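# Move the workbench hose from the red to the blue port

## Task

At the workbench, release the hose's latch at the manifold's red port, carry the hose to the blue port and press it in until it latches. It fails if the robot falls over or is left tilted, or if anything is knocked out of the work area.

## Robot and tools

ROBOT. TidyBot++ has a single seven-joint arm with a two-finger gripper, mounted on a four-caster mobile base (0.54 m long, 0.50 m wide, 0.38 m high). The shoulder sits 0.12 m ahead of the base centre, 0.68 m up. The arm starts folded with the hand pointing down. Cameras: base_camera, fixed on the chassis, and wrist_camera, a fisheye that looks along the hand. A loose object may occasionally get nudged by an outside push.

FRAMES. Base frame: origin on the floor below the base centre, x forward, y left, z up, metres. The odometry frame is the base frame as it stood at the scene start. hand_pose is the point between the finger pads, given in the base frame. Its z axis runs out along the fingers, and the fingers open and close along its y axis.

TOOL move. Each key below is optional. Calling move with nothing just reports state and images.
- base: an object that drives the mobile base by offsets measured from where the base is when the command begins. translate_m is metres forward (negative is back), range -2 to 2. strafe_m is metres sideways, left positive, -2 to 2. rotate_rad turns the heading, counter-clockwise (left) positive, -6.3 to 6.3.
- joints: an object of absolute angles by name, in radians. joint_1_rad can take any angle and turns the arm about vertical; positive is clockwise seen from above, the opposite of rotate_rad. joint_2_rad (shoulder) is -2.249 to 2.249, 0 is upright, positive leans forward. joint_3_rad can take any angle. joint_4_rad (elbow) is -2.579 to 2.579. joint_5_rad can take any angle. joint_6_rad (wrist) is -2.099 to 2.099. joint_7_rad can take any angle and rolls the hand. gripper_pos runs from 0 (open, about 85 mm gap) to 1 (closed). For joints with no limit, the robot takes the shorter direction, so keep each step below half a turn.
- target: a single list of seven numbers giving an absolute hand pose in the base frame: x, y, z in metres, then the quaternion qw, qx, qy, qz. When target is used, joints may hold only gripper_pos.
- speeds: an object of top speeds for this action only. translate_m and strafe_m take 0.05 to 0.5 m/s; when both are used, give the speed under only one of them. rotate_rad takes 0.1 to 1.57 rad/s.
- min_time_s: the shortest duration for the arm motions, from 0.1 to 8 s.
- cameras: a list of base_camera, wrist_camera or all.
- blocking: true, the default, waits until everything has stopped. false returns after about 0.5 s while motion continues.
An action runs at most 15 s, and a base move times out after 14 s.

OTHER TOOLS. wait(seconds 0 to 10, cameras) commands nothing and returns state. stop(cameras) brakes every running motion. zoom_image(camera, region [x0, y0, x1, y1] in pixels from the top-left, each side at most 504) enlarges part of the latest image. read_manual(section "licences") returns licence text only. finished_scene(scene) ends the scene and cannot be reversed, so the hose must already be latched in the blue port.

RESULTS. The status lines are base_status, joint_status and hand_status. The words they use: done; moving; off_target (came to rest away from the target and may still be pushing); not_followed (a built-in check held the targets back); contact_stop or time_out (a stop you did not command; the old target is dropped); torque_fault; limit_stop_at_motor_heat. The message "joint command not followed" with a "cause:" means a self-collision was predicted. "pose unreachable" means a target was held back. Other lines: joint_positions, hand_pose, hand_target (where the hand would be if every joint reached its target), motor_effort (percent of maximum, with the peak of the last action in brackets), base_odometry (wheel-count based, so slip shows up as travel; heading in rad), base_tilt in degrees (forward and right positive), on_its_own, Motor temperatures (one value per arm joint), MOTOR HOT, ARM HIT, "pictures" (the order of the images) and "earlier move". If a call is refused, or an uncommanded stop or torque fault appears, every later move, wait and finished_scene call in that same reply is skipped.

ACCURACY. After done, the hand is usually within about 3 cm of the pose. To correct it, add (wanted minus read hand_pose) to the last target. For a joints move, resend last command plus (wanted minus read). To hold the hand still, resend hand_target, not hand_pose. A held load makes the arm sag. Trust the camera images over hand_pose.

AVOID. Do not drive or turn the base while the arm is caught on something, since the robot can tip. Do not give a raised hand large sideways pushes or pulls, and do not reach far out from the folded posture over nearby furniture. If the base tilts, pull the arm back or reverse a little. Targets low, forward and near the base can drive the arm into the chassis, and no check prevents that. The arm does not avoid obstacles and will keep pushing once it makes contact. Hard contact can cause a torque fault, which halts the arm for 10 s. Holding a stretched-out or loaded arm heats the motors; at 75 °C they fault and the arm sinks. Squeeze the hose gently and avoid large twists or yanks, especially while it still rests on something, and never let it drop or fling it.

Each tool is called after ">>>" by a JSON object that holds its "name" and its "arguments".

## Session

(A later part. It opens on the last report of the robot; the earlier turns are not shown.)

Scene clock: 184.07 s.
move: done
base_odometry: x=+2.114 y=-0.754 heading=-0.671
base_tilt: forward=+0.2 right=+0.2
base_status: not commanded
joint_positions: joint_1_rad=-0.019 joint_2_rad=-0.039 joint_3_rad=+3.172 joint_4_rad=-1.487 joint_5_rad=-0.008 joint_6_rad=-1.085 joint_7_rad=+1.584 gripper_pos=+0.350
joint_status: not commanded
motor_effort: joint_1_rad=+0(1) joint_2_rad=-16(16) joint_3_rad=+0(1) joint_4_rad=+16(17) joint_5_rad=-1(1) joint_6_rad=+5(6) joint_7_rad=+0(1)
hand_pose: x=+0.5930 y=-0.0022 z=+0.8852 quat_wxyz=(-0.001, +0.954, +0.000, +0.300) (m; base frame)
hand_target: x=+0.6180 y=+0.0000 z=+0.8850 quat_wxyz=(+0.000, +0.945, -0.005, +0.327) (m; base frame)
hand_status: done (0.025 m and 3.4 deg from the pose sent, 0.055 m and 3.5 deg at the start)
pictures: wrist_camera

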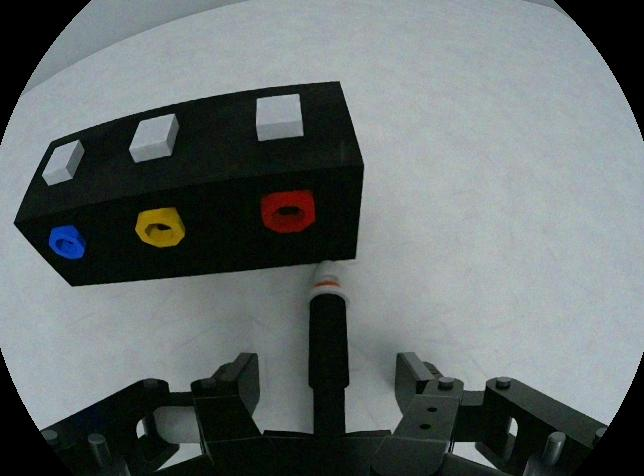

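>>> {"name": "move", "arguments": {"joints": {"gripper_pos": 1.0}, "cameras": ["wrist_camera"]}}

>>> {"name": "zoom_image", "arguments": {"camera": "wrist_camera", "region": [220, 240, 430, 440]}}

Scene clock: 187.63 s.
move: off_target
base_odometry: x=+2.114 y=-0.754 heading=-0.671
base_tilt: forward=+0.2 right=+0.2
base_status: not commanded
joint_positions: joint_1_rad=-0.019 joint_2_rad=-0.039 joint_3_rad=+3.172 joint_4_rad=-1.487 joint_5_rad=-0.008 joint_6_rad=-1.074 joint_7_rad=+1.584 gripper_pos=+0.867
joint_status: gripper_pos off_target (ended at +0.867, target +1.000)
motor_effort: joint_1_rad=+0(1) joint_2_rad=-14(16) joint_3_rad=+0(1) joint_4_rad=+14(16) joint_5_rad=-1(2) joint_6_rad=+4(6) joint_7_rad=+0(1)
hand_pose: x=+0.5956 y=-0.0023 z=+0.8871 quat_wxyz=(-0.001, +0.952, +0.000, +0.305) (m; base frame)
hand_target: x=+0.6180 y=+0.0000 z=+0.8850 quat_wxyz=(+0.000, +0.945, -0.005, +0.327) (m; base frame)
hand_status: not commanded
pictures: wrist_camera

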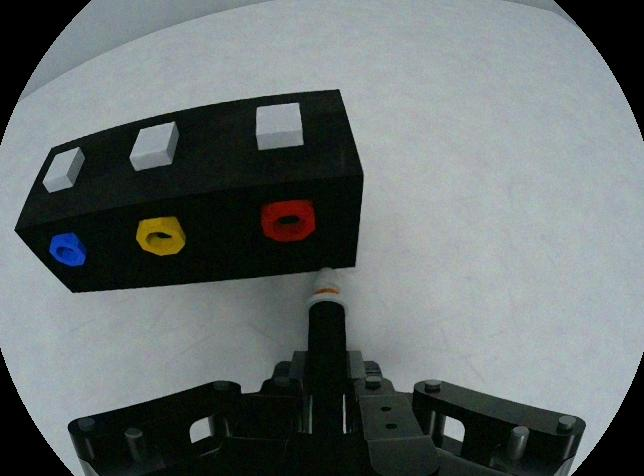

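Scaled by 2.400.

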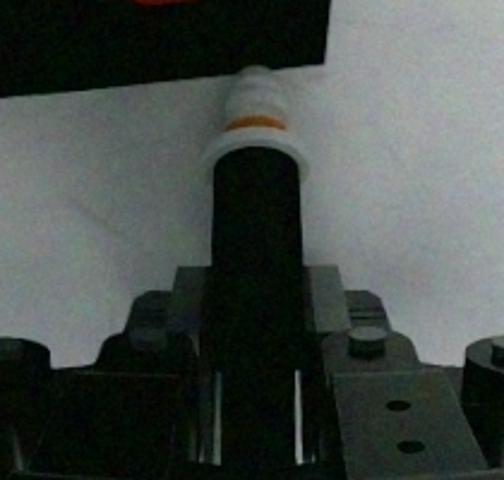

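>>> {"name": "move", "arguments": {"target": [0.58, 0.0, 0.93, 0, 0.948, -0.002, 0.318], "min_time_s": 3}}

>>> {"name": "move", "arguments": {"target": [0.53, 0.0, 0.93, 0, 0.948, -0.002, 0.318], "min_time_s": 2}}

>>> {"name": "move", "arguments": {"base": {"rotate_rad": 0.096}, "speeds": {"rotate_rad": 0.3}, "cameras": ["wrist_camera"]}}

Scene clock: 196.80 s.
move: done
base_odometry: x=+2.114 y=-0.754 heading=-0.671
base_tilt: forward=+0.2 right=+0.2
base_status: not commanded
joint_positions: joint_1_rad=-0.018 joint_2_rad=-0.054 joint_3_rad=+3.172 joint_4_rad=-1.435 joint_5_rad=-0.008 joint_6_rad=-1.092 joint_7_rad=+1.584 gripper_pos=+0.867
joint_status: not commanded
motor_effort: joint_1_rad=-1(2) joint_2_rad=-16(17) joint_3_rad=-2(2) joint_4_rad=+17(18) joint_5_rad=-2(3) joint_6_rad=+6(9) joint_7_rad=+0(1)
hand_pose: x=+0.5982 y=-0.0025 z=+0.9169 quat_wxyz=(-0.001, +0.945, +0.000, +0.328) (m; base frame)
hand_target: x=+0.5800 y=+0.0000 z=+0.9300 quat_wxyz=(+0.000, +0.948, -0.002, +0.318) (m; base frame)
hand_status: done (0.023 m and 1.2 deg from the pose sent, 0.046 m and 1.6 deg at the start)
pictures: none

Scene clock: 199.10 s.
move: done
base_odometry: x=+2.114 y=-0.754 heading=-0.671
base_tilt: forward=+0.2 right=+0.2
base_status: not commanded
joint_positions: joint_1_rad=-0.018 joint_2_rad=-0.175 joint_3_rad=+3.172 joint_4_rad=-1.482 joint_5_rad=-0.008 joint_6_rad=-1.110 joint_7_rad=+1.584 gripper_pos=+0.867
joint_status: not commanded
motor_effort: joint_1_rad=+0(1) joint_2_rad=-12(17) joint_3_rad=+0(2) joint_4_rad=+17(18) joint_5_rad=-1(2) joint_6_rad=+6(7) joint_7_rad=+0(1)
hand_pose: x=+0.5559 y=-0.0028 z=+0.9447 quat_wxyz=(-0.002, +0.935, +0.000, +0.354) (m; base frame)
hand_target: x=+0.5300 y=+0.0000 z=+0.9300 quat_wxyz=(+0.000, +0.948, -0.002, +0.318) (m; base frame)
hand_status: done (0.030 m and 4.4 deg from the pose sent, 0.069 m and 1.2 deg at the start)
pictures: none

Scene clock: 199.93 s.
move: done
base_odometry: x=+2.114 y=-0.754 heading=-0.575
base_tilt: forward=+0.2 right=+0.2
base_status: done
joint_positions: joint_1_rad=-0.017 joint_2_rad=-0.175 joint_3_rad=+3.163 joint_4_rad=-1.483 joint_5_rad=-0.008 joint_6_rad=-1.110 joint_7_rad=+1.584 gripper_pos=+0.867
joint_status: not commanded
motor_effort: joint_1_rad=+0(1) joint_2_rad=-12(13) joint_3_rad=+0(2) joint_4_rad=+17(17) joint_5_rad=-1(2) joint_6_rad=+6(7) joint_7_rad=+0(1)
hand_pose: x=+0.5558 y=+0.0009 z=+0.9446 quat_wxyz=(-0.003, +0.935, +0.003, +0.354) (m; base frame)
hand_target: x=+0.5300 y=+0.0000 z=+0.9300 quat_wxyz=(+0.000, +0.948, -0.002, +0.318) (m; base frame)
hand_status: not commanded
pictures: wrist_camera

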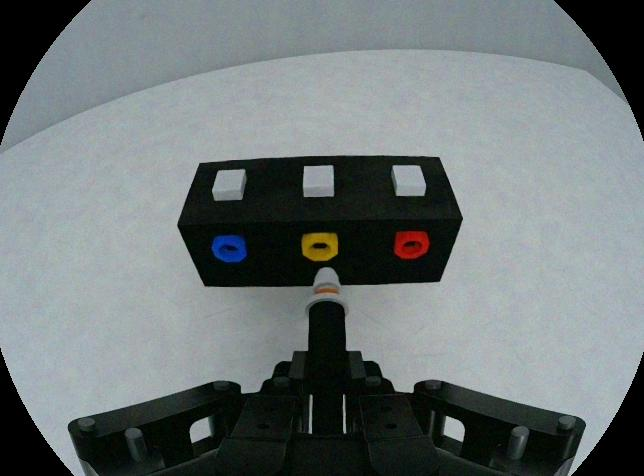

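>>> {"name": "move", "arguments": {"base": {"rotate_rad": -0.025}}}

>>> {"name": "move", "arguments": {"base": {"strafe_m": 0.078}, "speeds": {"strafe_m": 0.05}}}

>>> {"name": "move", "arguments": {"target": [0.555, 0.0, 0.924, 0, 0.948, -0.002, 0.318], "min_time_s": 2, "cameras": ["wrist_camera"]}}

>>> {"name": "zoom_image", "arguments": {"camera": "wrist_camera", "region": [250, 220, 400, 370]}}

Scene clock: 205.80 s.
move: done
base_odometry: x=+2.113 y=-0.754 heading=-0.600
base_tilt: forward=+0.2 right=+0.2
base_status: done
joint_positions: joint_1_rad=-0.015 joint_2_rad=-0.175 joint_3_rad=+3.161 joint_4_rad=-1.483 joint_5_rad=-0.008 joint_6_rad=-1.110 joint_7_rad=+1.584 gripper_pos=+0.867
joint_status: not commanded
motor_effort: joint_1_rad=+0(2) joint_2_rad=-12(13) joint_3_rad=+0(3) joint_4_rad=+17(17) joint_5_rad=-1(2) joint_6_rad=+5(7) joint_7_rad=+1(1)
hand_pose: x=+0.5557 y=+0.0009 z=+0.9446 quat_wxyz=(-0.002, +0.935, +0.003, +0.354) (m; base frame)
hand_target: x=+0.5300 y=+0.0000 z=+0.9300 quat_wxyz=(+0.000, +0.948, -0.002, +0.318) (m; base frame)
hand_status: not commanded
pictures: none

Scene clock: 207.83 s.
move: done
base_odometry: x=+2.158 y=-0.690 heading=-0.599
base_tilt: forward=+0.2 right=+0.2
base_status: done
joint_positions: joint_1_rad=-0.015 joint_2_rad=-0.175 joint_3_rad=+3.160 joint_4_rad=-1.483 joint_5_rad=-0.008 joint_6_rad=-1.110 joint_7_rad=+1.584 gripper_pos=+0.867
joint_status: not commanded
motor_effort: joint_1_rad=+0(2) joint_2_rad=-12(12) joint_3_rad=+0(3) joint_4_rad=+17(17) joint_5_rad=-1(2) joint_6_rad=+6(7) joint_7_rad=+0(1)
hand_pose: x=+0.5557 y=+0.0011 z=+0.9446 quat_wxyz=(-0.002, +0.935, +0.004, +0.354) (m; base frame)
hand_target: x=+0.5300 y=+0.0000 z=+0.9300 quat_wxyz=(+0.000, +0.948, -0.002, +0.318) (m; base frame)
hand_status: not commanded
pictures: none

Scene clock: 210.13 s.
move: done
base_odometry: x=+2.158 y=-0.690 heading=-0.599
base_tilt: forward=+0.2 right=+0.2
base_status: not commanded
joint_positions: joint_1_rad=-0.015 joint_2_rad=-0.155 joint_3_rad=+3.160 joint_4_rad=-1.483 joint_5_rad=-0.008 joint_6_rad=-1.110 joint_7_rad=+1.584 gripper_pos=+0.867
joint_status: not commanded
motor_effort: joint_1_rad=+0(1) joint_2_rad=-13(13) joint_3_rad=+0(1) joint_4_rad=+17(17) joint_5_rad=-1(1) joint_6_rad=+6(7) joint_7_rad=+1(1)
hand_pose: x=+0.5608 y=+0.0012 z=+0.9360 quat_wxyz=(-0.002, +0.939, +0.004, +0.345) (m; base frame)
hand_target: x=+0.5550 y=+0.0000 z=+0.9240 quat_wxyz=(+0.000, +0.948, -0.002, +0.318) (m; base frame)
hand_status: done (0.013 m and 3.3 deg from the pose sent, 0.021 m and 4.4 deg at the start)
pictures: wrist_camera

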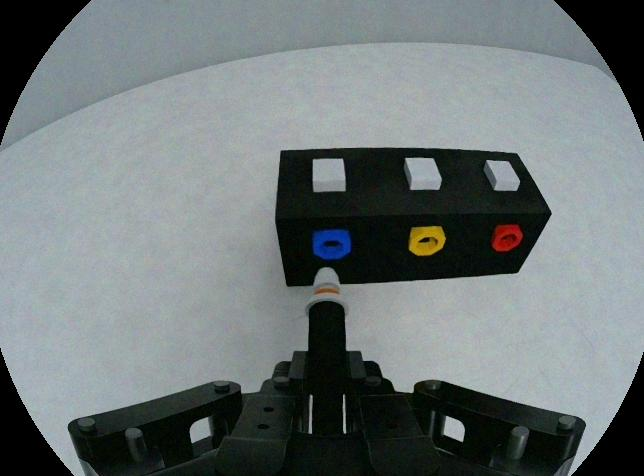

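Scaled by 3.360.

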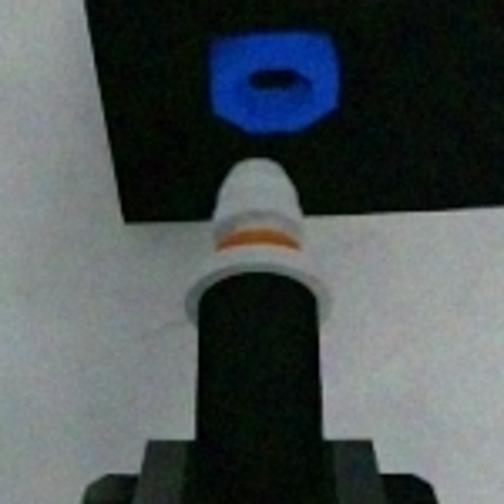

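>>> {"name": "move", "arguments": {"base": {"rotate_rad": -0.04}}}

>>> {"name": "move", "arguments": {"base": {"strafe_m": 0.0205}, "speeds": {"strafe_m": 0.05}}}

>>> {"name": "move", "arguments": {"target": [0.575, 0.0, 0.916, 0, 0.948, -0.002, 0.318], "min_time_s": 2, "cameras": ["wrist_camera"]}}

>>> {"name": "zoom_image", "arguments": {"camera": "wrist_camera", "region": [250, 220, 400, 370]}}

Scene clock: 220.07 s.
move: done
base_odometry: x=+2.158 y=-0.690 heading=-0.638
base_tilt: forward=+0.2 right=+0.2
base_status: done
joint_positions: joint_1_rad=-0.014 joint_2_rad=-0.155 joint_3_rad=+3.160 joint_4_rad=-1.483 joint_5_rad=-0.008 joint_6_rad=-1.110 joint_7_rad=+1.584 gripper_pos=+0.867
joint_status: not commanded
motor_effort: joint_1_rad=+0(2) joint_2_rad=-12(13) joint_3_rad=+0(3) joint_4_rad=+16(17) joint_5_rad=-1(2) joint_6_rad=+6(6) joint_7_rad=+0(1)
hand_pose: x=+0.5608 y=+0.0009 z=+0.9360 quat_wxyz=(-0.002, +0.939, +0.003, +0.345) (m; base frame)
hand_target: x=+0.5550 y=+0.0000 z=+0.9240 quat_wxyz=(+0.000, +0.948, -0.002, +0.318) (m; base frame)
hand_status: not commanded
pictures: none

Scene clock: 220.97 s.
move: done
base_odometry: x=+2.170 y=-0.673 heading=-0.640
base_tilt: forward=+0.2 right=+0.2
base_status: done
joint_positions: joint_1_rad=-0.014 joint_2_rad=-0.155 joint_3_rad=+3.160 joint_4_rad=-1.483 joint_5_rad=-0.008 joint_6_rad=-1.110 joint_7_rad=+1.584 gripper_pos=+0.867
joint_status: not commanded
motor_effort: joint_1_rad=+0(2) joint_2_rad=-13(13) joint_3_rad=-1(2) joint_4_rad=+16(17) joint_5_rad=-1(2) joint_6_rad=+6(6) joint_7_rad=+0(1)
hand_pose: x=+0.5608 y=+0.0010 z=+0.9359 quat_wxyz=(-0.002, +0.939, +0.003, +0.345) (m; base frame)
hand_target: x=+0.5550 y=+0.0000 z=+0.9240 quat_wxyz=(+0.000, +0.948, -0.002, +0.318) (m; base frame)
hand_status: not commanded
pictures: none

Scene clock: 223.27 s.
move: done
base_odometry: x=+2.170 y=-0.673 heading=-0.640
base_tilt: forward=+0.2 right=+0.2
base_status: not commanded
joint_positions: joint_1_rad=-0.014 joint_2_rad=-0.114 joint_3_rad=+3.160 joint_4_rad=-1.483 joint_5_rad=-0.008 joint_6_rad=-1.110 joint_7_rad=+1.584 gripper_pos=+0.867
joint_status: not commanded
motor_effort: joint_1_rad=+0(1) joint_2_rad=-14(14) joint_3_rad=+0(1) joint_4_rad=+16(17) joint_5_rad=-1(2) joint_6_rad=+6(7) joint_7_rad=+1(1)
hand_pose: x=+0.5708 y=+0.0011 z=+0.9177 quat_wxyz=(-0.002, +0.946, +0.003, +0.325) (m; base frame)
hand_target: x=+0.5750 y=+0.0000 z=+0.9160 quat_wxyz=(+0.000, +0.948, -0.002, +0.318) (m; base frame)
hand_status: done (0.005 m and 1.1 deg from the pose sent, 0.025 m and 3.3 deg at the start)
pictures: wrist_camera

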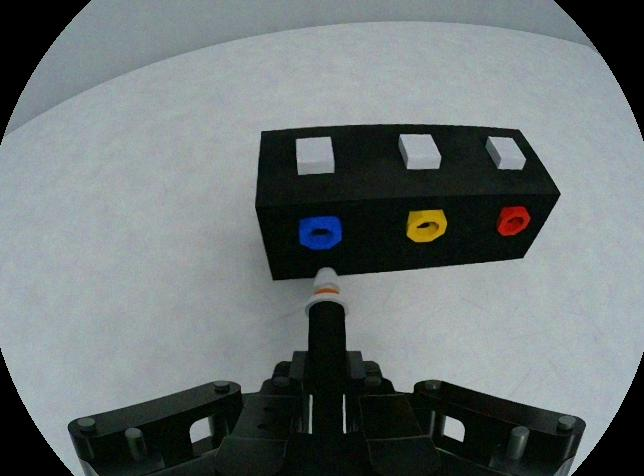

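Scaled by 3.360.

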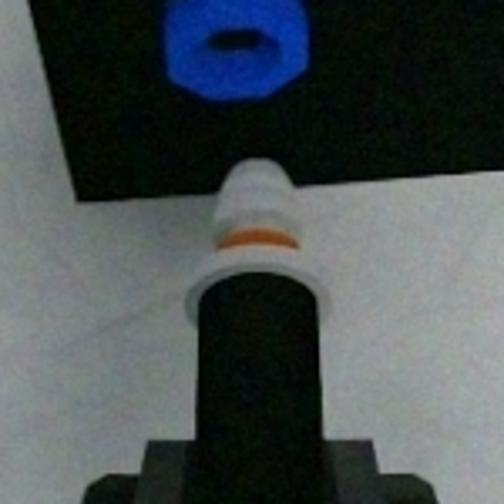

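>>> {"name": "move", "arguments": {"base": {"rotate_rad": 0.09}}}

>>> {"name": "move", "arguments": {"base": {"strafe_m": -0.046}, "speeds": {"strafe_m": 0.05}, "cameras": ["wrist_camera"]}}

>>> {"name": "zoom_image", "arguments": {"camera": "wrist_camera", "region": [250, 220, 400, 370]}}

Scene clock: 230.53 s.
move: done
base_odometry: x=+2.170 y=-0.673 heading=-0.549
base_tilt: forward=+0.2 right=+0.2
base_status: done
joint_positions: joint_1_rad=-0.017 joint_2_rad=-0.114 joint_3_rad=+3.157 joint_4_rad=-1.483 joint_5_rad=-0.008 joint_6_rad=-1.110 joint_7_rad=+1.584 gripper_pos=+0.867
joint_status: not commanded
motor_effort: joint_1_rad=+0(2) joint_2_rad=-14(14) joint_3_rad=+0(2) joint_4_rad=+16(17) joint_5_rad=-1(2) joint_6_rad=+5(6) joint_7_rad=+1(1)
hand_pose: x=+0.5708 y=+0.0039 z=+0.9176 quat_wxyz=(-0.003, +0.946, +0.006, +0.325) (m; base frame)
hand_target: x=+0.5750 y=+0.0000 z=+0.9160 quat_wxyz=(+0.000, +0.948, -0.002, +0.318) (m; base frame)
hand_status: not commanded
pictures: none

Scene clock: 231.93 s.
move: done
base_odometry: x=+2.146 y=-0.712 heading=-0.548
base_tilt: forward=+0.2 right=+0.2
base_status: done
joint_positions: joint_1_rad=-0.018 joint_2_rad=-0.114 joint_3_rad=+3.157 joint_4_rad=-1.483 joint_5_rad=-0.008 joint_6_rad=-1.110 joint_7_rad=+1.584 gripper_pos=+0.867
joint_status: not commanded
motor_effort: joint_1_rad=+0(3) joint_2_rad=-14(14) joint_3_rad=+0(3) joint_4_rad=+17(17) joint_5_rad=+0(1) joint_6_rad=+6(6) joint_7_rad=+1(1)
hand_pose: x=+0.5708 y=+0.0042 z=+0.9176 quat_wxyz=(-0.003, +0.946, +0.007, +0.325) (m; base frame)
hand_target: x=+0.5750 y=+0.0000 z=+0.9160 quat_wxyz=(+0.000, +0.948, -0.002, +0.318) (m; base frame)
hand_status: not commanded
pictures: wrist_camera

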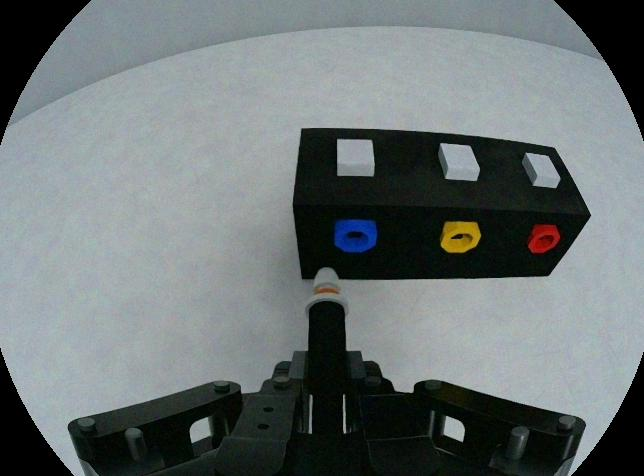

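Scaled by 3.360.

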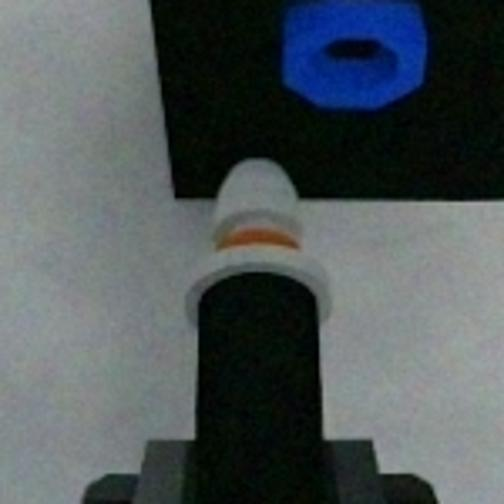

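>>> {"name": "move", "arguments": {"base": {"strafe_m": -0.0165}, "speeds": {"strafe_m": 0.05}}}

>>> {"name": "move", "arguments": {"target": [0.59, 0.004, 0.926, 0, 0.948, 0.004, 0.318], "min_time_s": 2, "cameras": ["wrist_camera"]}}

>>> {"name": "zoom_image", "arguments": {"camera": "wrist_camera", "region": [250, 220, 400, 370]}}

Scene clock: 237.10 s.
move: done
base_odometry: x=+2.137 y=-0.727 heading=-0.547
base_tilt: forward=+0.2 right=+0.2
base_status: done
joint_positions: joint_1_rad=-0.018 joint_2_rad=-0.114 joint_3_rad=+3.157 joint_4_rad=-1.483 joint_5_rad=-0.008 joint_6_rad=-1.110 joint_7_rad=+1.584 gripper_pos=+0.867
joint_status: not commanded
motor_effort: joint_1_rad=+0(2) joint_2_rad=-14(15) joint_3_rad=+0(2) joint_4_rad=+17(17) joint_5_rad=+0(2) joint_6_rad=+6(6) joint_7_rad=+0(1)
hand_pose: x=+0.5709 y=+0.0043 z=+0.9175 quat_wxyz=(-0.003, +0.946, +0.007, +0.325) (m; base frame)
hand_target: x=+0.5750 y=+0.0000 z=+0.9160 quat_wxyz=(+0.000, +0.948, -0.002, +0.318) (m; base frame)
hand_status: not commanded
pictures: none

Scene clock: 239.40 s.
move: done
base_odometry: x=+2.137 y=-0.727 heading=-0.547
base_tilt: forward=+0.2 right=+0.2
base_status: not commanded
joint_positions: joint_1_rad=-0.018 joint_2_rad=-0.083 joint_3_rad=+3.157 joint_4_rad=-1.437 joint_5_rad=-0.008 joint_6_rad=-1.112 joint_7_rad=+1.584 gripper_pos=+0.867
joint_status: not commanded
motor_effort: joint_1_rad=+0(1) joint_2_rad=-13(15) joint_3_rad=+0(1) joint_4_rad=+18(19) joint_5_rad=-1(1) joint_6_rad=+9(10) joint_7_rad=+1(1)
hand_pose: x=+0.5859 y=+0.0044 z=+0.9260 quat_wxyz=(-0.003, +0.943, +0.007, +0.332) (m; base frame)
hand_target: x=+0.5900 y=+0.0040 z=+0.9260 quat_wxyz=(+0.000, +0.948, +0.004, +0.318) (m; base frame)
hand_status: done (0.004 m and 1.7 deg from the pose sent, 0.021 m and 1.0 deg at the start)
pictures: wrist_camera

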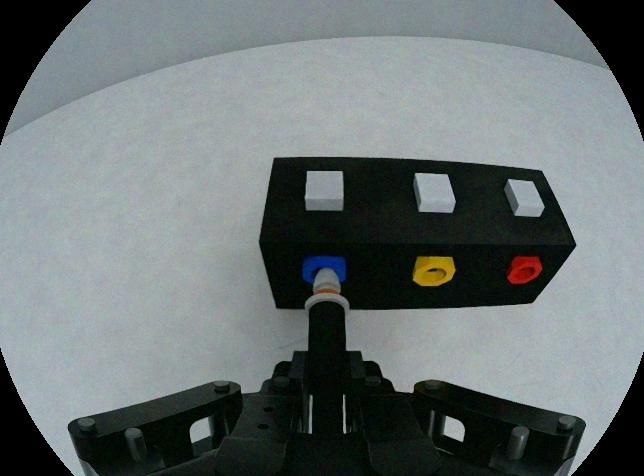

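Scaled by 3.360.

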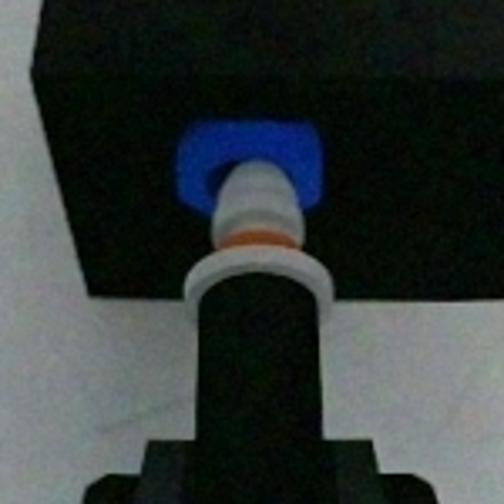

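>>> {"name": "move", "arguments": {"base": {"strafe_m": 0.0013}, "speeds": {"strafe_m": 0.05}}}

>>> {"name": "move", "arguments": {"target": [0.61, 0.004, 0.930, 0, 0.945, 0.004, 0.327], "min_time_s": 2, "cameras": ["wrist_camera"]}}

>>> {"name": "zoom_image", "arguments": {"camera": "wrist_camera", "region": [250, 220, 400, 370]}}

Scene clock: 243.30 s.
move: done
base_odometry: x=+2.138 y=-0.725 heading=-0.547
base_tilt: forward=+0.2 right=+0.2
base_status: done
joint_positions: joint_1_rad=-0.018 joint_2_rad=-0.083 joint_3_rad=+3.157 joint_4_rad=-1.437 joint_5_rad=-0.008 joint_6_rad=-1.112 joint_7_rad=+1.584 gripper_pos=+0.867
joint_status: not commanded
motor_effort: joint_1_rad=+0(2) joint_2_rad=-13(14) joint_3_rad=+1(2) joint_4_rad=+18(19) joint_5_rad=+0(2) joint_6_rad=+11(11) joint_7_rad=+1(1)
hand_pose: x=+0.5860 y=+0.0045 z=+0.9261 quat_wxyz=(-0.003, +0.943, +0.007, +0.332) (m; base frame)
hand_target: x=+0.5900 y=+0.0040 z=+0.9260 quat_wxyz=(+0.000, +0.948, +0.004, +0.318) (m; base frame)
hand_status: not commanded
pictures: none

Scene clock: 245.60 s.
move: off_target
base_odometry: x=+2.138 y=-0.725 heading=-0.547
base_tilt: forward=+0.1 right=+0.2
base_status: not commanded
joint_positions: joint_1_rad=-0.018 joint_2_rad=-0.075 joint_3_rad=+3.157 joint_4_rad=-1.422 joint_5_rad=-0.008 joint_6_rad=-1.128 joint_7_rad=+1.584 gripper_pos=+0.867
joint_status: not commanded
motor_effort: joint_1_rad=-1(1) joint_2_rad=-9(13) joint_3_rad=+0(1) joint_4_rad=+21(22) joint_5_rad=-1(2) joint_6_rad=+19(19) joint_7_rad=+1(1)
hand_pose: x=+0.5867 y=+0.0045 z=+0.9268 quat_wxyz=(-0.003, +0.945, +0.007, +0.328) (m; base frame)
hand_target: x=+0.6100 y=+0.0040 z=+0.9300 quat_wxyz=(+0.000, +0.945, +0.004, +0.327) (m; base frame)
hand_status: off_target (0.023 m and 0.5 deg from the pose sent, 0.024 m and 0.7 deg at the start)
pictures: wrist_camera

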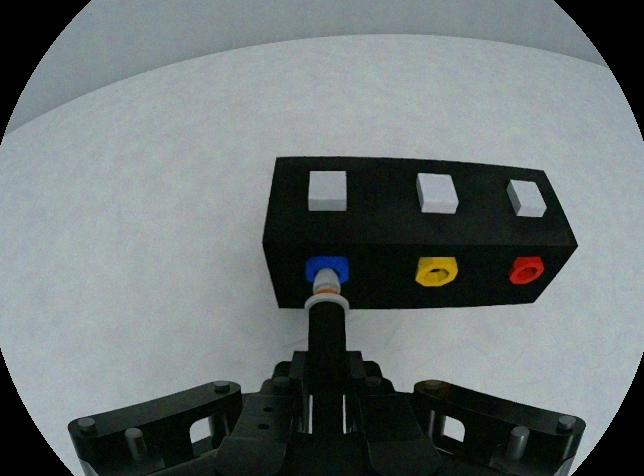

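Scaled by 3.360.

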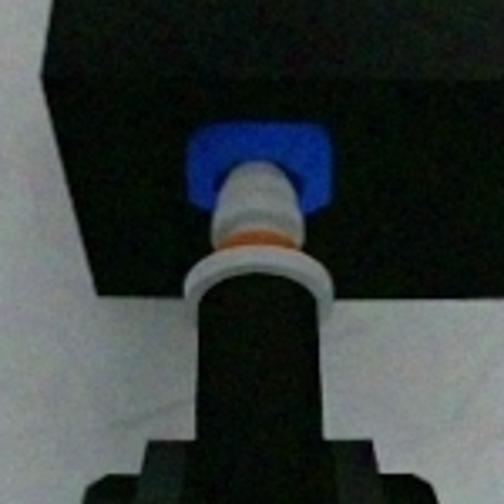

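>>> {"name": "move", "arguments": {"target": [0.578, 0.004, 0.930, 0, 0.945, 0.004, 0.327], "min_time_s": 1}}

>>> {"name": "move", "arguments": {"target": [0.612, 0.004, 0.934, 0, 0.940, 0.004, 0.341], "min_time_s": 2, "cameras": ["wrist_camera"]}}

>>> {"name": "zoom_image", "arguments": {"camera": "wrist_camera", "region": [250, 220, 400, 370]}}

Scene clock: 252.30 s.
move: done
base_odometry: x=+2.138 y=-0.725 heading=-0.547
base_tilt: forward=+0.2 right=+0.2
base_status: not commanded
joint_positions: joint_1_rad=-0.018 joint_2_rad=-0.077 joint_3_rad=+3.157 joint_4_rad=-1.424 joint_5_rad=-0.008 joint_6_rad=-1.128 joint_7_rad=+1.584 gripper_pos=+0.867
joint_status: not commanded
motor_effort: joint_1_rad=+0(1) joint_2_rad=-15(15) joint_3_rad=+0(2) joint_4_rad=+18(22) joint_5_rad=-1(2) joint_6_rad=+8(19) joint_7_rad=+1(1)
hand_pose: x=+0.5858 y=+0.0045 z=+0.9267 quat_wxyz=(-0.003, +0.945, +0.007, +0.327) (m; base frame)
hand_target: x=+0.5780 y=+0.0040 z=+0.9300 quat_wxyz=(+0.000, +0.945, +0.004, +0.327) (m; base frame)
hand_status: done (0.008 m and 0.5 deg from the pose sent, 0.009 m and 0.5 deg at the start)
pictures: none

Scene clock: 254.60 s.
move: done
base_odometry: x=+2.138 y=-0.725 heading=-0.547
base_tilt: forward=+0.2 right=+0.2
base_status: not commanded
joint_positions: joint_1_rad=-0.018 joint_2_rad=-0.076 joint_3_rad=+3.157 joint_4_rad=-1.423 joint_5_rad=-0.008 joint_6_rad=-1.128 joint_7_rad=+1.584 gripper_pos=+0.867
joint_status: not commanded
motor_effort: joint_1_rad=+0(1) joint_2_rad=-11(15) joint_3_rad=+0(1) joint_4_rad=+19(19) joint_5_rad=-1(2) joint_6_rad=+13(13) joint_7_rad=+1(1)
hand_pose: x=+0.5863 y=+0.0045 z=+0.9265 quat_wxyz=(-0.003, +0.945, +0.007, +0.327) (m; base frame)
hand_target: x=+0.6120 y=+0.0040 z=+0.9340 quat_wxyz=(+0.000, +0.940, +0.004, +0.341) (m; base frame)
hand_status: done (0.027 m and 1.7 deg from the pose sent, 0.027 m and 1.7 deg at the start)
pictures: wrist_camera

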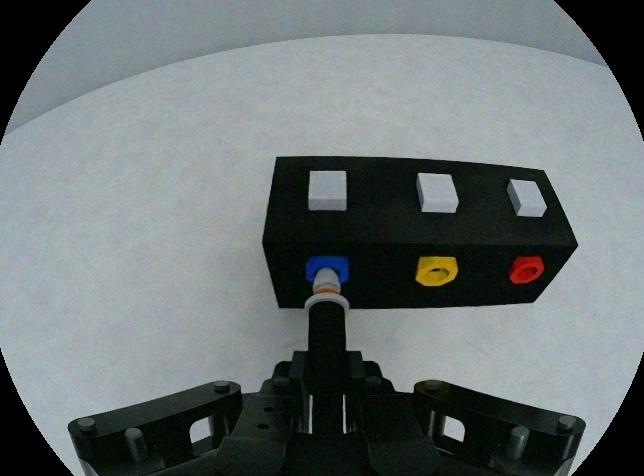

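Scaled by 3.360.

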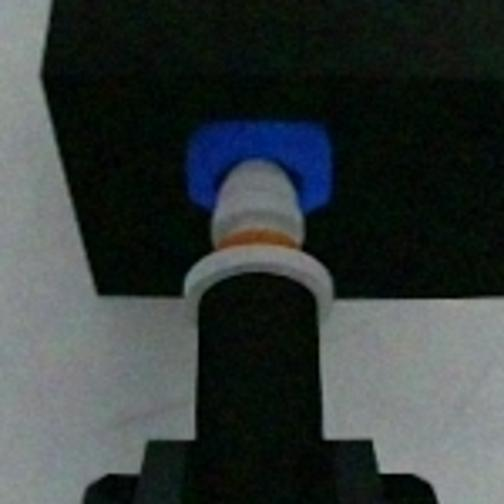

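>>> {"name": "move", "arguments": {"target": [0.56, 0.004, 0.938, 0, 0.945, 0.004, 0.327], "min_time_s": 1}}

>>> {"name": "move", "arguments": {"target": [0.605, 0.004, 0.936, 0, 0.945, 0.004, 0.327], "min_time_s": 2, "cameras": ["wrist_camera"]}}

>>> {"name": "zoom_image", "arguments": {"camera": "wrist_camera", "region": [250, 220, 400, 370]}}

Scene clock: 261.10 s.
move: done
base_odometry: x=+2.138 y=-0.725 heading=-0.547
base_tilt: forward=+0.2 right=+0.2
base_status: not commanded
joint_positions: joint_1_rad=-0.018 joint_2_rad=-0.116 joint_3_rad=+3.157 joint_4_rad=-1.426 joint_5_rad=-0.008 joint_6_rad=-1.128 joint_7_rad=+1.584 gripper_pos=+0.867
joint_status: not commanded
motor_effort: joint_1_rad=+0(1) joint_2_rad=-14(16) joint_3_rad=+0(1) joint_4_rad=+16(19) joint_5_rad=-1(1) joint_6_rad=+6(13) joint_7_rad=+1(1)
hand_pose: x=+0.5757 y=+0.0044 z=+0.9432 quat_wxyz=(-0.003, +0.939, +0.007, +0.344) (m; base frame)
hand_target: x=+0.5600 y=+0.0040 z=+0.9380 quat_wxyz=(+0.000, +0.945, +0.004, +0.327) (m; base frame)
hand_status: done (0.017 m and 2.2 deg from the pose sent, 0.029 m and 0.5 deg at the start)
pictures: none

Scene clock: 263.40 s.
move: done
base_odometry: x=+2.138 y=-0.725 heading=-0.547
base_tilt: forward=+0.1 right=+0.2
base_status: not commanded
joint_positions: joint_1_rad=-0.018 joint_2_rad=-0.074 joint_3_rad=+3.157 joint_4_rad=-1.396 joint_5_rad=-0.008 joint_6_rad=-1.133 joint_7_rad=+1.584 gripper_pos=+0.867
joint_status: not commanded
motor_effort: joint_1_rad=+0(1) joint_2_rad=-10(15) joint_3_rad=-1(1) joint_4_rad=+19(20) joint_5_rad=-1(1) joint_6_rad=+14(14) joint_7_rad=+0(1)
hand_pose: x=+0.5901 y=+0.0046 z=+0.9380 quat_wxyz=(-0.003, +0.942, +0.007, +0.336) (m; base frame)
hand_target: x=+0.6050 y=+0.0040 z=+0.9360 quat_wxyz=(+0.000, +0.945, +0.004, +0.327) (m; base frame)
hand_status: done (0.015 m and 1.2 deg from the pose sent, 0.030 m and 2.2 deg at the start)
pictures: wrist_camera

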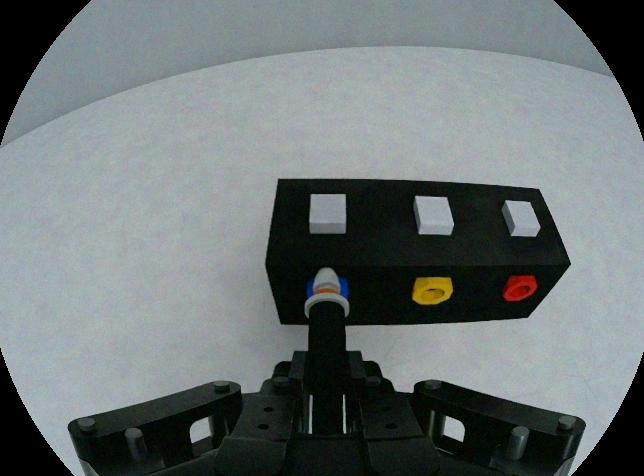

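Scaled by 3.360.

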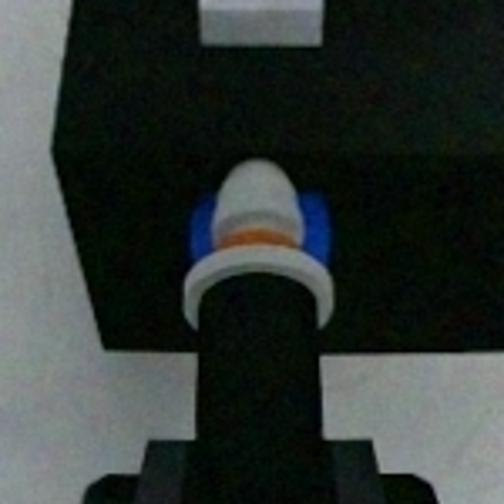

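>>> {"name": "move", "arguments": {"target": [0.572, 0.004, 0.921, 0, 0.946, 0.004, 0.324], "min_time_s": 1.5, "cameras": ["wrist_camera"]}}

>>> {"name": "zoom_image", "arguments": {"camera": "wrist_camera", "region": [250, 220, 400, 370]}}

Scene clock: 268.73 s.
move: done
base_odometry: x=+2.138 y=-0.725 heading=-0.547
base_tilt: forward=+0.2 right=+0.2
base_status: not commanded
joint_positions: joint_1_rad=-0.018 joint_2_rad=-0.089 joint_3_rad=+3.157 joint_4_rad=-1.458 joint_5_rad=-0.008 joint_6_rad=-1.133 joint_7_rad=+1.584 gripper_pos=+0.867
joint_status: not commanded
motor_effort: joint_1_rad=+0(1) joint_2_rad=-15(15) joint_3_rad=+0(1) joint_4_rad=+16(20) joint_5_rad=-1(1) joint_6_rad=+5(15) joint_7_rad=+0(1)
hand_pose: x=+0.5755 y=+0.0045 z=+0.9140 quat_wxyz=(-0.003, +0.949, +0.007, +0.314) (m; base frame)
hand_target: x=+0.5720 y=+0.0040 z=+0.9210 quat_wxyz=(+0.000, +0.946, +0.004, +0.324) (m; base frame)
hand_status: done (0.008 m and 1.3 deg from the pose sent, 0.025 m and 1.6 deg at the start)
pictures: wrist_camera

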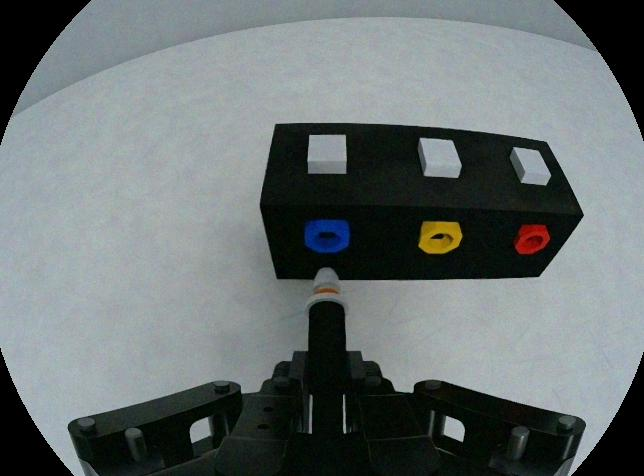

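Scaled by 3.360.

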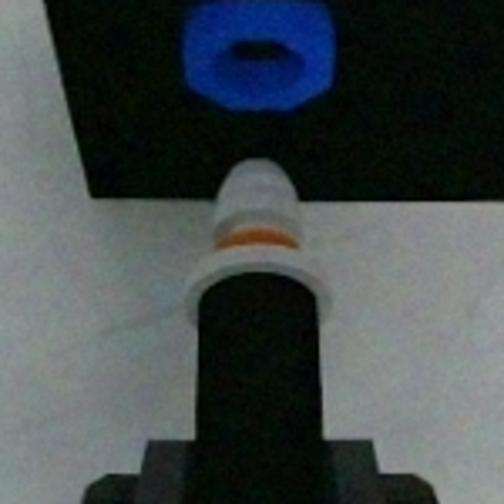

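>>> {"name": "move", "arguments": {"target": [0.582, 0.004, 0.932, 0, 0.947, 0.004, 0.321], "min_time_s": 1.5}}

>>> {"name": "move", "arguments": {"target": [0.60, 0.004, 0.931, 0, 0.947, 0.004, 0.321], "min_time_s": 1.5, "cameras": ["wrist_camera"]}}

>>> {"name": "zoom_image", "arguments": {"camera": "wrist_camera", "region": [250, 220, 400, 370]}}

Scene clock: 274.50 s.
move: done
base_odometry: x=+2.138 y=-0.725 heading=-0.547
base_tilt: forward=+0.1 right=+0.2
base_status: not commanded
joint_positions: joint_1_rad=-0.018 joint_2_rad=-0.089 joint_3_rad=+3.157 joint_4_rad=-1.425 joint_5_rad=-0.008 joint_6_rad=-1.133 joint_7_rad=+1.584 gripper_pos=+0.867
joint_status: not commanded
motor_effort: joint_1_rad=+0(1) joint_2_rad=-15(15) joint_3_rad=+0(1) joint_4_rad=+16(17) joint_5_rad=-1(1) joint_6_rad=+5(6) joint_7_rad=+0(1)
hand_pose: x=+0.5815 y=+0.0045 z=+0.9305 quat_wxyz=(-0.003, +0.944, +0.007, +0.330) (m; base frame)
hand_target: x=+0.5820 y=+0.0040 z=+0.9320 quat_wxyz=(+0.000, +0.947, +0.004, +0.321) (m; base frame)
hand_status: done (0.002 m and 1.2 deg from the pose sent, 0.019 m and 1.0 deg at the start)
pictures: none

Scene clock: 276.30 s.
move: done
base_odometry: x=+2.138 y=-0.725 heading=-0.547
base_tilt: forward=+0.2 right=+0.2
base_status: not commanded
joint_positions: joint_1_rad=-0.018 joint_2_rad=-0.078 joint_3_rad=+3.157 joint_4_rad=-1.410 joint_5_rad=-0.008 joint_6_rad=-1.134 joint_7_rad=+1.584 gripper_pos=+0.867
joint_status: not commanded
motor_effort: joint_1_rad=+0(1) joint_2_rad=-10(15) joint_3_rad=+1(2) joint_4_rad=+19(20) joint_5_rad=+0(1) joint_6_rad=+14(15) joint_7_rad=+1(1)
hand_pose: x=+0.5865 y=+0.0045 z=+0.9326 quat_wxyz=(-0.003, +0.944, +0.007, +0.331) (m; base frame)
hand_target: x=+0.6000 y=+0.0040 z=+0.9310 quat_wxyz=(+0.000, +0.947, +0.004, +0.321) (m; base frame)
hand_status: done (0.014 m and 1.3 deg from the pose sent, 0.019 m and 1.2 deg at the start)
pictures: wrist_camera

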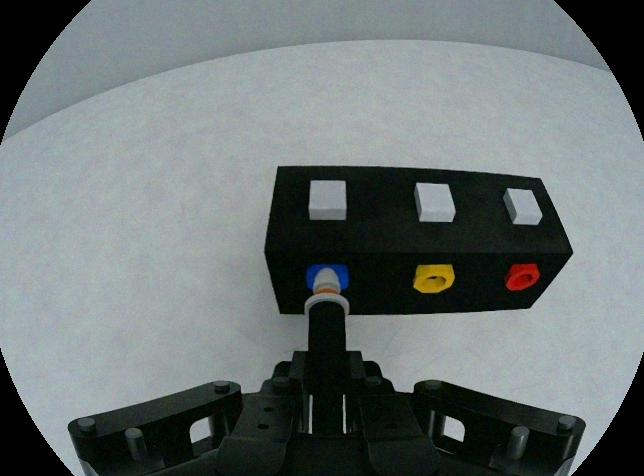

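Scaled by 3.360.

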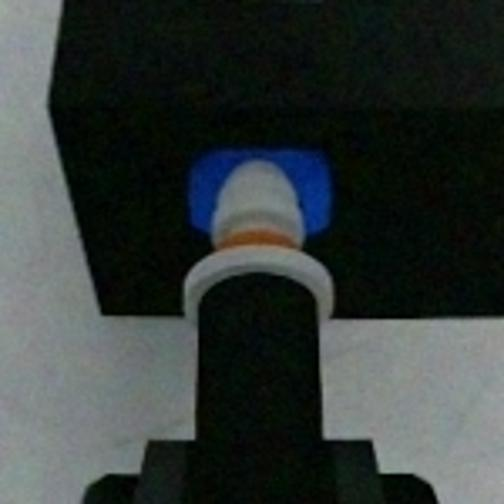

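>>> {"name": "move", "arguments": {"target": [0.602, 0.004, 0.922, 0, 0.947, 0.004, 0.321], "min_time_s": 1.5, "cameras": ["wrist_camera"]}}

>>> {"name": "zoom_image", "arguments": {"camera": "wrist_camera", "region": [250, 220, 400, 370]}}

Scene clock: 283.20 s.
move: done
base_odometry: x=+2.138 y=-0.725 heading=-0.547
base_tilt: forward=+0.2 right=+0.2
base_status: not commanded
joint_positions: joint_1_rad=-0.018 joint_2_rad=-0.078 joint_3_rad=+3.157 joint_4_rad=-1.410 joint_5_rad=-0.008 joint_6_rad=-1.134 joint_7_rad=+1.584 gripper_pos=+0.867
joint_status: not commanded
motor_effort: joint_1_rad=+1(1) joint_2_rad=-10(11) joint_3_rad=+0(2) joint_4_rad=+20(20) joint_5_rad=+0(1) joint_6_rad=+14(15) joint_7_rad=+1(1)
hand_pose: x=+0.5865 y=+0.0045 z=+0.9326 quat_wxyz=(-0.003, +0.944, +0.007, +0.331) (m; base frame)
hand_target: x=+0.6020 y=+0.0040 z=+0.9220 quat_wxyz=(+0.000, +0.947, +0.004, +0.321) (m; base frame)
hand_status: done (0.019 m and 1.3 deg from the pose sent, 0.019 m and 1.3 deg at the start)
pictures: wrist_camera

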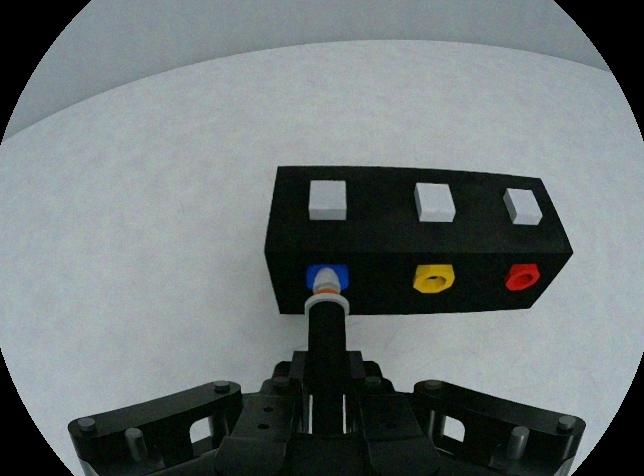

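Scaled by 3.360.

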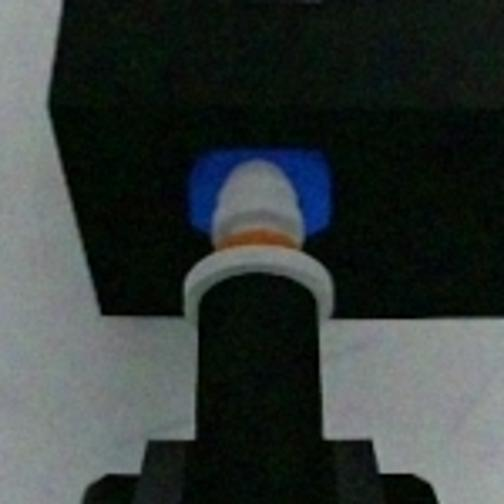

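>>> {"name": "move", "arguments": {"target": [0.604, 0.004, 0.912, 0, 0.947, 0.004, 0.321], "min_time_s": 1.5}}

>>> {"name": "move", "arguments": {"target": [0.608, 0.004, 0.905, 0, 0.945, 0.004, 0.327], "min_time_s": 1.5, "cameras": ["wrist_camera"]}}

>>> {"name": "zoom_image", "arguments": {"camera": "wrist_camera", "region": [250, 220, 400, 370]}}

Scene clock: 287.87 s.
move: done
base_odometry: x=+2.138 y=-0.725 heading=-0.547
base_tilt: forward=+0.1 right=+0.2
base_status: not commanded
joint_positions: joint_1_rad=-0.018 joint_2_rad=-0.078 joint_3_rad=+3.157 joint_4_rad=-1.412 joint_5_rad=-0.008 joint_6_rad=-1.134 joint_7_rad=+1.584 gripper_pos=+0.867
joint_status: not commanded
motor_effort: joint_1_rad=+0(1) joint_2_rad=-10(11) joint_3_rad=+1(1) joint_4_rad=+17(20) joint_5_rad=+0(1) joint_6_rad=+9(15) joint_7_rad=+1(1)
hand_pose: x=+0.5863 y=+0.0045 z=+0.9318 quat_wxyz=(-0.003, +0.944, +0.007, +0.330) (m; base frame)
hand_target: x=+0.6040 y=+0.0040 z=+0.9120 quat_wxyz=(+0.000, +0.947, +0.004, +0.321) (m; base frame)
hand_status: done (0.027 m and 1.2 deg from the pose sent, 0.027 m and 1.3 deg at the start)
pictures: none

Scene clock: 289.67 s.
move: done
base_odometry: x=+2.138 y=-0.725 heading=-0.547
base_tilt: forward=+0.2 right=+0.2
base_status: not commanded
joint_positions: joint_1_rad=-0.018 joint_2_rad=-0.062 joint_3_rad=+3.157 joint_4_rad=-1.423 joint_5_rad=-0.008 joint_6_rad=-1.124 joint_7_rad=+1.584 gripper_pos=+0.867
joint_status: not commanded
motor_effort: joint_1_rad=+0(1) joint_2_rad=-11(15) joint_3_rad=+0(2) joint_4_rad=+13(17) joint_5_rad=-1(1) joint_6_rad=+3(10) joint_7_rad=+0(1)
hand_pose: x=+0.5907 y=+0.0046 z=+0.9208 quat_wxyz=(-0.003, +0.947, +0.007, +0.323) (m; base frame)
hand_target: x=+0.6080 y=+0.0040 z=+0.9050 quat_wxyz=(+0.000, +0.945, +0.004, +0.327) (m; base frame)
hand_status: done (0.023 m and 0.7 deg from the pose sent, 0.035 m and 0.6 deg at the start)
pictures: wrist_camera

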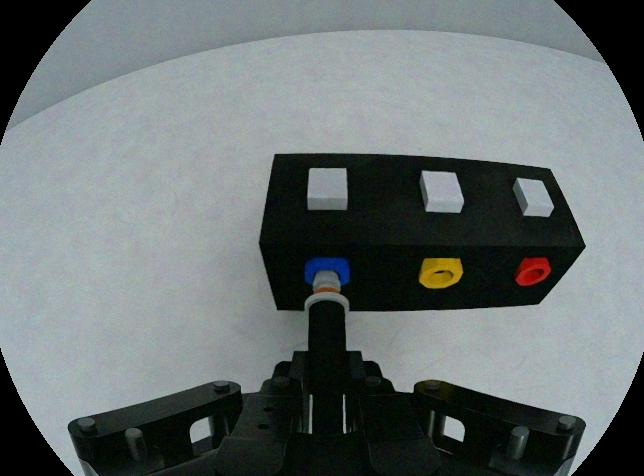

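Scaled by 3.360.

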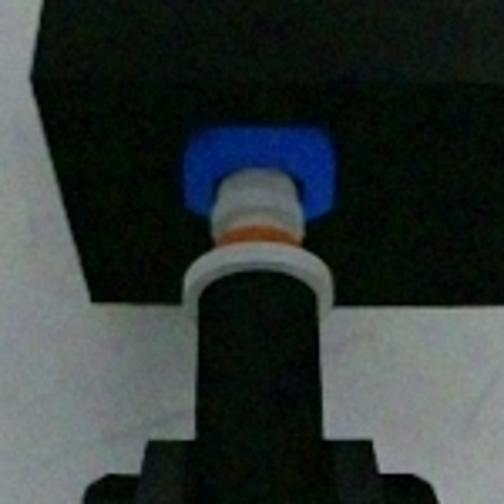

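Tip is in. Now the slide trick.

>>> {"name": "move", "arguments": {"target": [0.62, 0.004, 0.922, 0, 0.935, 0.004, 0.355], "min_time_s": 2}}

>>> {"name": "move", "arguments": {"target": [0.645, 0.004, 0.927, 0, 0.925, 0.004, 0.380], "min_time_s": 2}}

>>> {"name": "move", "arguments": {"target": [0.665, 0.004, 0.931, 0, 0.930, 0.004, 0.367], "min_time_s": 2, "cameras": ["wrist_camera"]}}

>>> {"name": "zoom_image", "arguments": {"camera": "wrist_camera", "region": [250, 220, 400, 370]}}

Scene clock: 297.37 s.
move: done
base_odometry: x=+2.138 y=-0.725 heading=-0.547
base_tilt: forward=+0.2 right=+0.2
base_status: not commanded
joint_positions: joint_1_rad=-0.018 joint_2_rad=-0.062 joint_3_rad=+3.157 joint_4_rad=-1.423 joint_5_rad=-0.008 joint_6_rad=-1.122 joint_7_rad=+1.584 gripper_pos=+0.867
joint_status: not commanded
motor_effort: joint_1_rad=+0(1) joint_2_rad=-9(11) joint_3_rad=-1(1) joint_4_rad=+14(15) joint_5_rad=-1(1) joint_6_rad=+7(8) joint_7_rad=+1(1)
hand_pose: x=+0.5912 y=+0.0046 z=+0.9212 quat_wxyz=(-0.003, +0.946, +0.007, +0.324) (m; base frame)
hand_target: x=+0.6200 y=+0.0040 z=+0.9220 quat_wxyz=(+0.000, +0.935, +0.004, +0.355) (m; base frame)
hand_status: done (0.029 m and 3.9 deg from the pose sent, 0.029 m and 4.0 deg at the start)
pictures: none

Scene clock: 299.67 s.
move: off_target
base_odometry: x=+2.138 y=-0.725 heading=-0.547
base_tilt: forward=+0.1 right=+0.2
base_status: not commanded
joint_positions: joint_1_rad=-0.018 joint_2_rad=-0.062 joint_3_rad=+3.157 joint_4_rad=-1.429 joint_5_rad=-0.008 joint_6_rad=-1.107 joint_7_rad=+1.584 gripper_pos=+0.867
joint_status: not commanded
motor_effort: joint_1_rad=+0(1) joint_2_rad=-6(13) joint_3_rad=+0(2) joint_4_rad=+17(18) joint_5_rad=+0(1) joint_6_rad=+14(14) joint_7_rad=+0(1)
hand_pose: x=+0.5938 y=+0.0046 z=+0.9213 quat_wxyz=(-0.003, +0.945, +0.007, +0.328) (m; base frame)
hand_target: x=+0.6450 y=+0.0040 z=+0.9270 quat_wxyz=(+0.000, +0.925, +0.004, +0.380) (m; base frame)
hand_status: off_target (0.052 m and 6.4 deg from the pose sent, 0.054 m and 6.9 deg at the start)
pictures: none

Scene clock: 301.97 s.
move: off_target
base_odometry: x=+2.138 y=-0.725 heading=-0.547
base_tilt: forward=+0.1 right=+0.2
base_status: not commanded
joint_positions: joint_1_rad=-0.018 joint_2_rad=-0.059 joint_3_rad=+3.157 joint_4_rad=-1.422 joint_5_rad=-0.008 joint_6_rad=-1.107 joint_7_rad=+1.584 gripper_pos=+0.867
joint_status: not commanded
motor_effort: joint_1_rad=+0(1) joint_2_rad=+1(7) joint_3_rad=+1(2) joint_4_rad=+25(25) joint_5_rad=-1(1) joint_6_rad=+32(33) joint_7_rad=+0(1)
hand_pose: x=+0.5957 y=+0.0046 z=+0.9232 quat_wxyz=(-0.003, +0.944, +0.007, +0.330) (m; base frame)
hand_target: x=+0.6650 y=+0.0040 z=+0.9310 quat_wxyz=(+0.000, +0.930, +0.004, +0.367) (m; base frame)
hand_status: off_target (0.070 m and 4.6 deg from the pose sent, 0.072 m and 4.8 deg at the start)
pictures: wrist_camera

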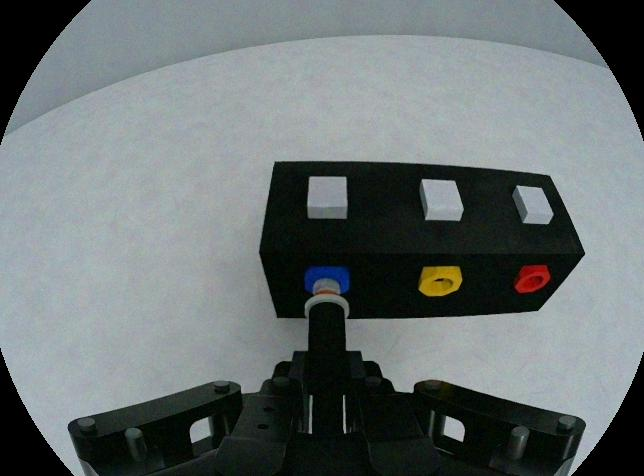

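Scaled by 3.360.

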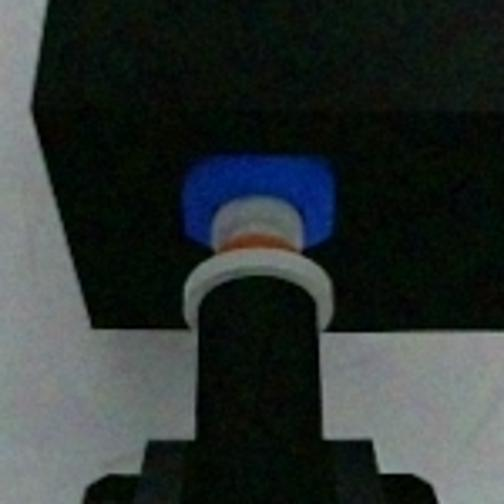

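>>> {"name": "move", "arguments": {"target": [0.65, 0.004, 0.917, 0, 0.917, 0.004, 0.399], "min_time_s": 2}}

>>> {"name": "move", "arguments": {"target": [0.67, 0.004, 0.922, 0, 0.917, 0.004, 0.399], "min_time_s": 2, "cameras": ["wrist_camera"]}}

>>> {"name": "zoom_image", "arguments": {"camera": "wrist_camera", "region": [250, 220, 400, 370]}}

Scene clock: 307.93 s.
move: off_target
base_odometry: x=+2.138 y=-0.725 heading=-0.547
base_tilt: forward=+0.1 right=+0.2
base_status: not commanded
joint_positions: joint_1_rad=-0.018 joint_2_rad=-0.083 joint_3_rad=+3.157 joint_4_rad=-1.501 joint_5_rad=-0.008 joint_6_rad=-0.991 joint_7_rad=+1.584 gripper_pos=+0.867
joint_status: not commanded
motor_effort: joint_1_rad=+0(1) joint_2_rad=-6(9) joint_3_rad=+0(2) joint_4_rad=+18(25) joint_5_rad=+0(1) joint_6_rad=+13(33) joint_7_rad=+0(1)
hand_pose: x=+0.6033 y=+0.0044 z=+0.9175 quat_wxyz=(-0.003, +0.934, +0.006, +0.358) (m; base frame)
hand_target: x=+0.6500 y=+0.0040 z=+0.9170 quat_wxyz=(+0.000, +0.917, +0.004, +0.399) (m; base frame)
hand_status: off_target (0.047 m and 5.1 deg from the pose sent, 0.055 m and 8.5 deg at the start)
pictures: none

Scene clock: 310.23 s.
move: off_target
base_odometry: x=+2.138 y=-0.725 heading=-0.547
base_tilt: forward=+0.1 right=+0.2
base_status: not commanded
joint_positions: joint_1_rad=-0.018 joint_2_rad=-0.076 joint_3_rad=+3.157 joint_4_rad=-1.497 joint_5_rad=-0.008 joint_6_rad=-0.987 joint_7_rad=+1.584 gripper_pos=+0.867
joint_status: not commanded
motor_effort: joint_1_rad=+1(1) joint_2_rad=-1(7) joint_3_rad=+1(2) joint_4_rad=+20(20) joint_5_rad=+0(1) joint_6_rad=+20(21) joint_7_rad=+1(1)
hand_pose: x=+0.6065 y=+0.0044 z=+0.9170 quat_wxyz=(-0.002, +0.933, +0.006, +0.359) (m; base frame)
hand_target: x=+0.6700 y=+0.0040 z=+0.9220 quat_wxyz=(+0.000, +0.917, +0.004, +0.399) (m; base frame)
hand_status: off_target (0.064 m and 5.0 deg from the pose sent, 0.067 m and 5.1 deg at the start)
pictures: wrist_camera

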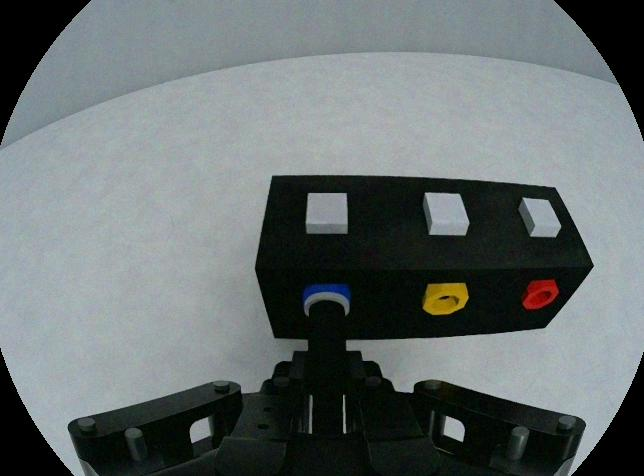

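Scaled by 3.360.

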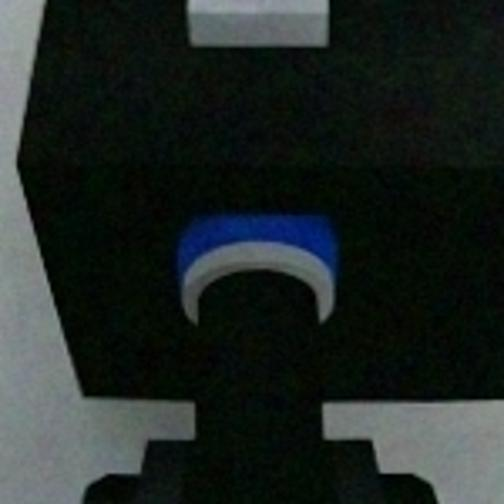

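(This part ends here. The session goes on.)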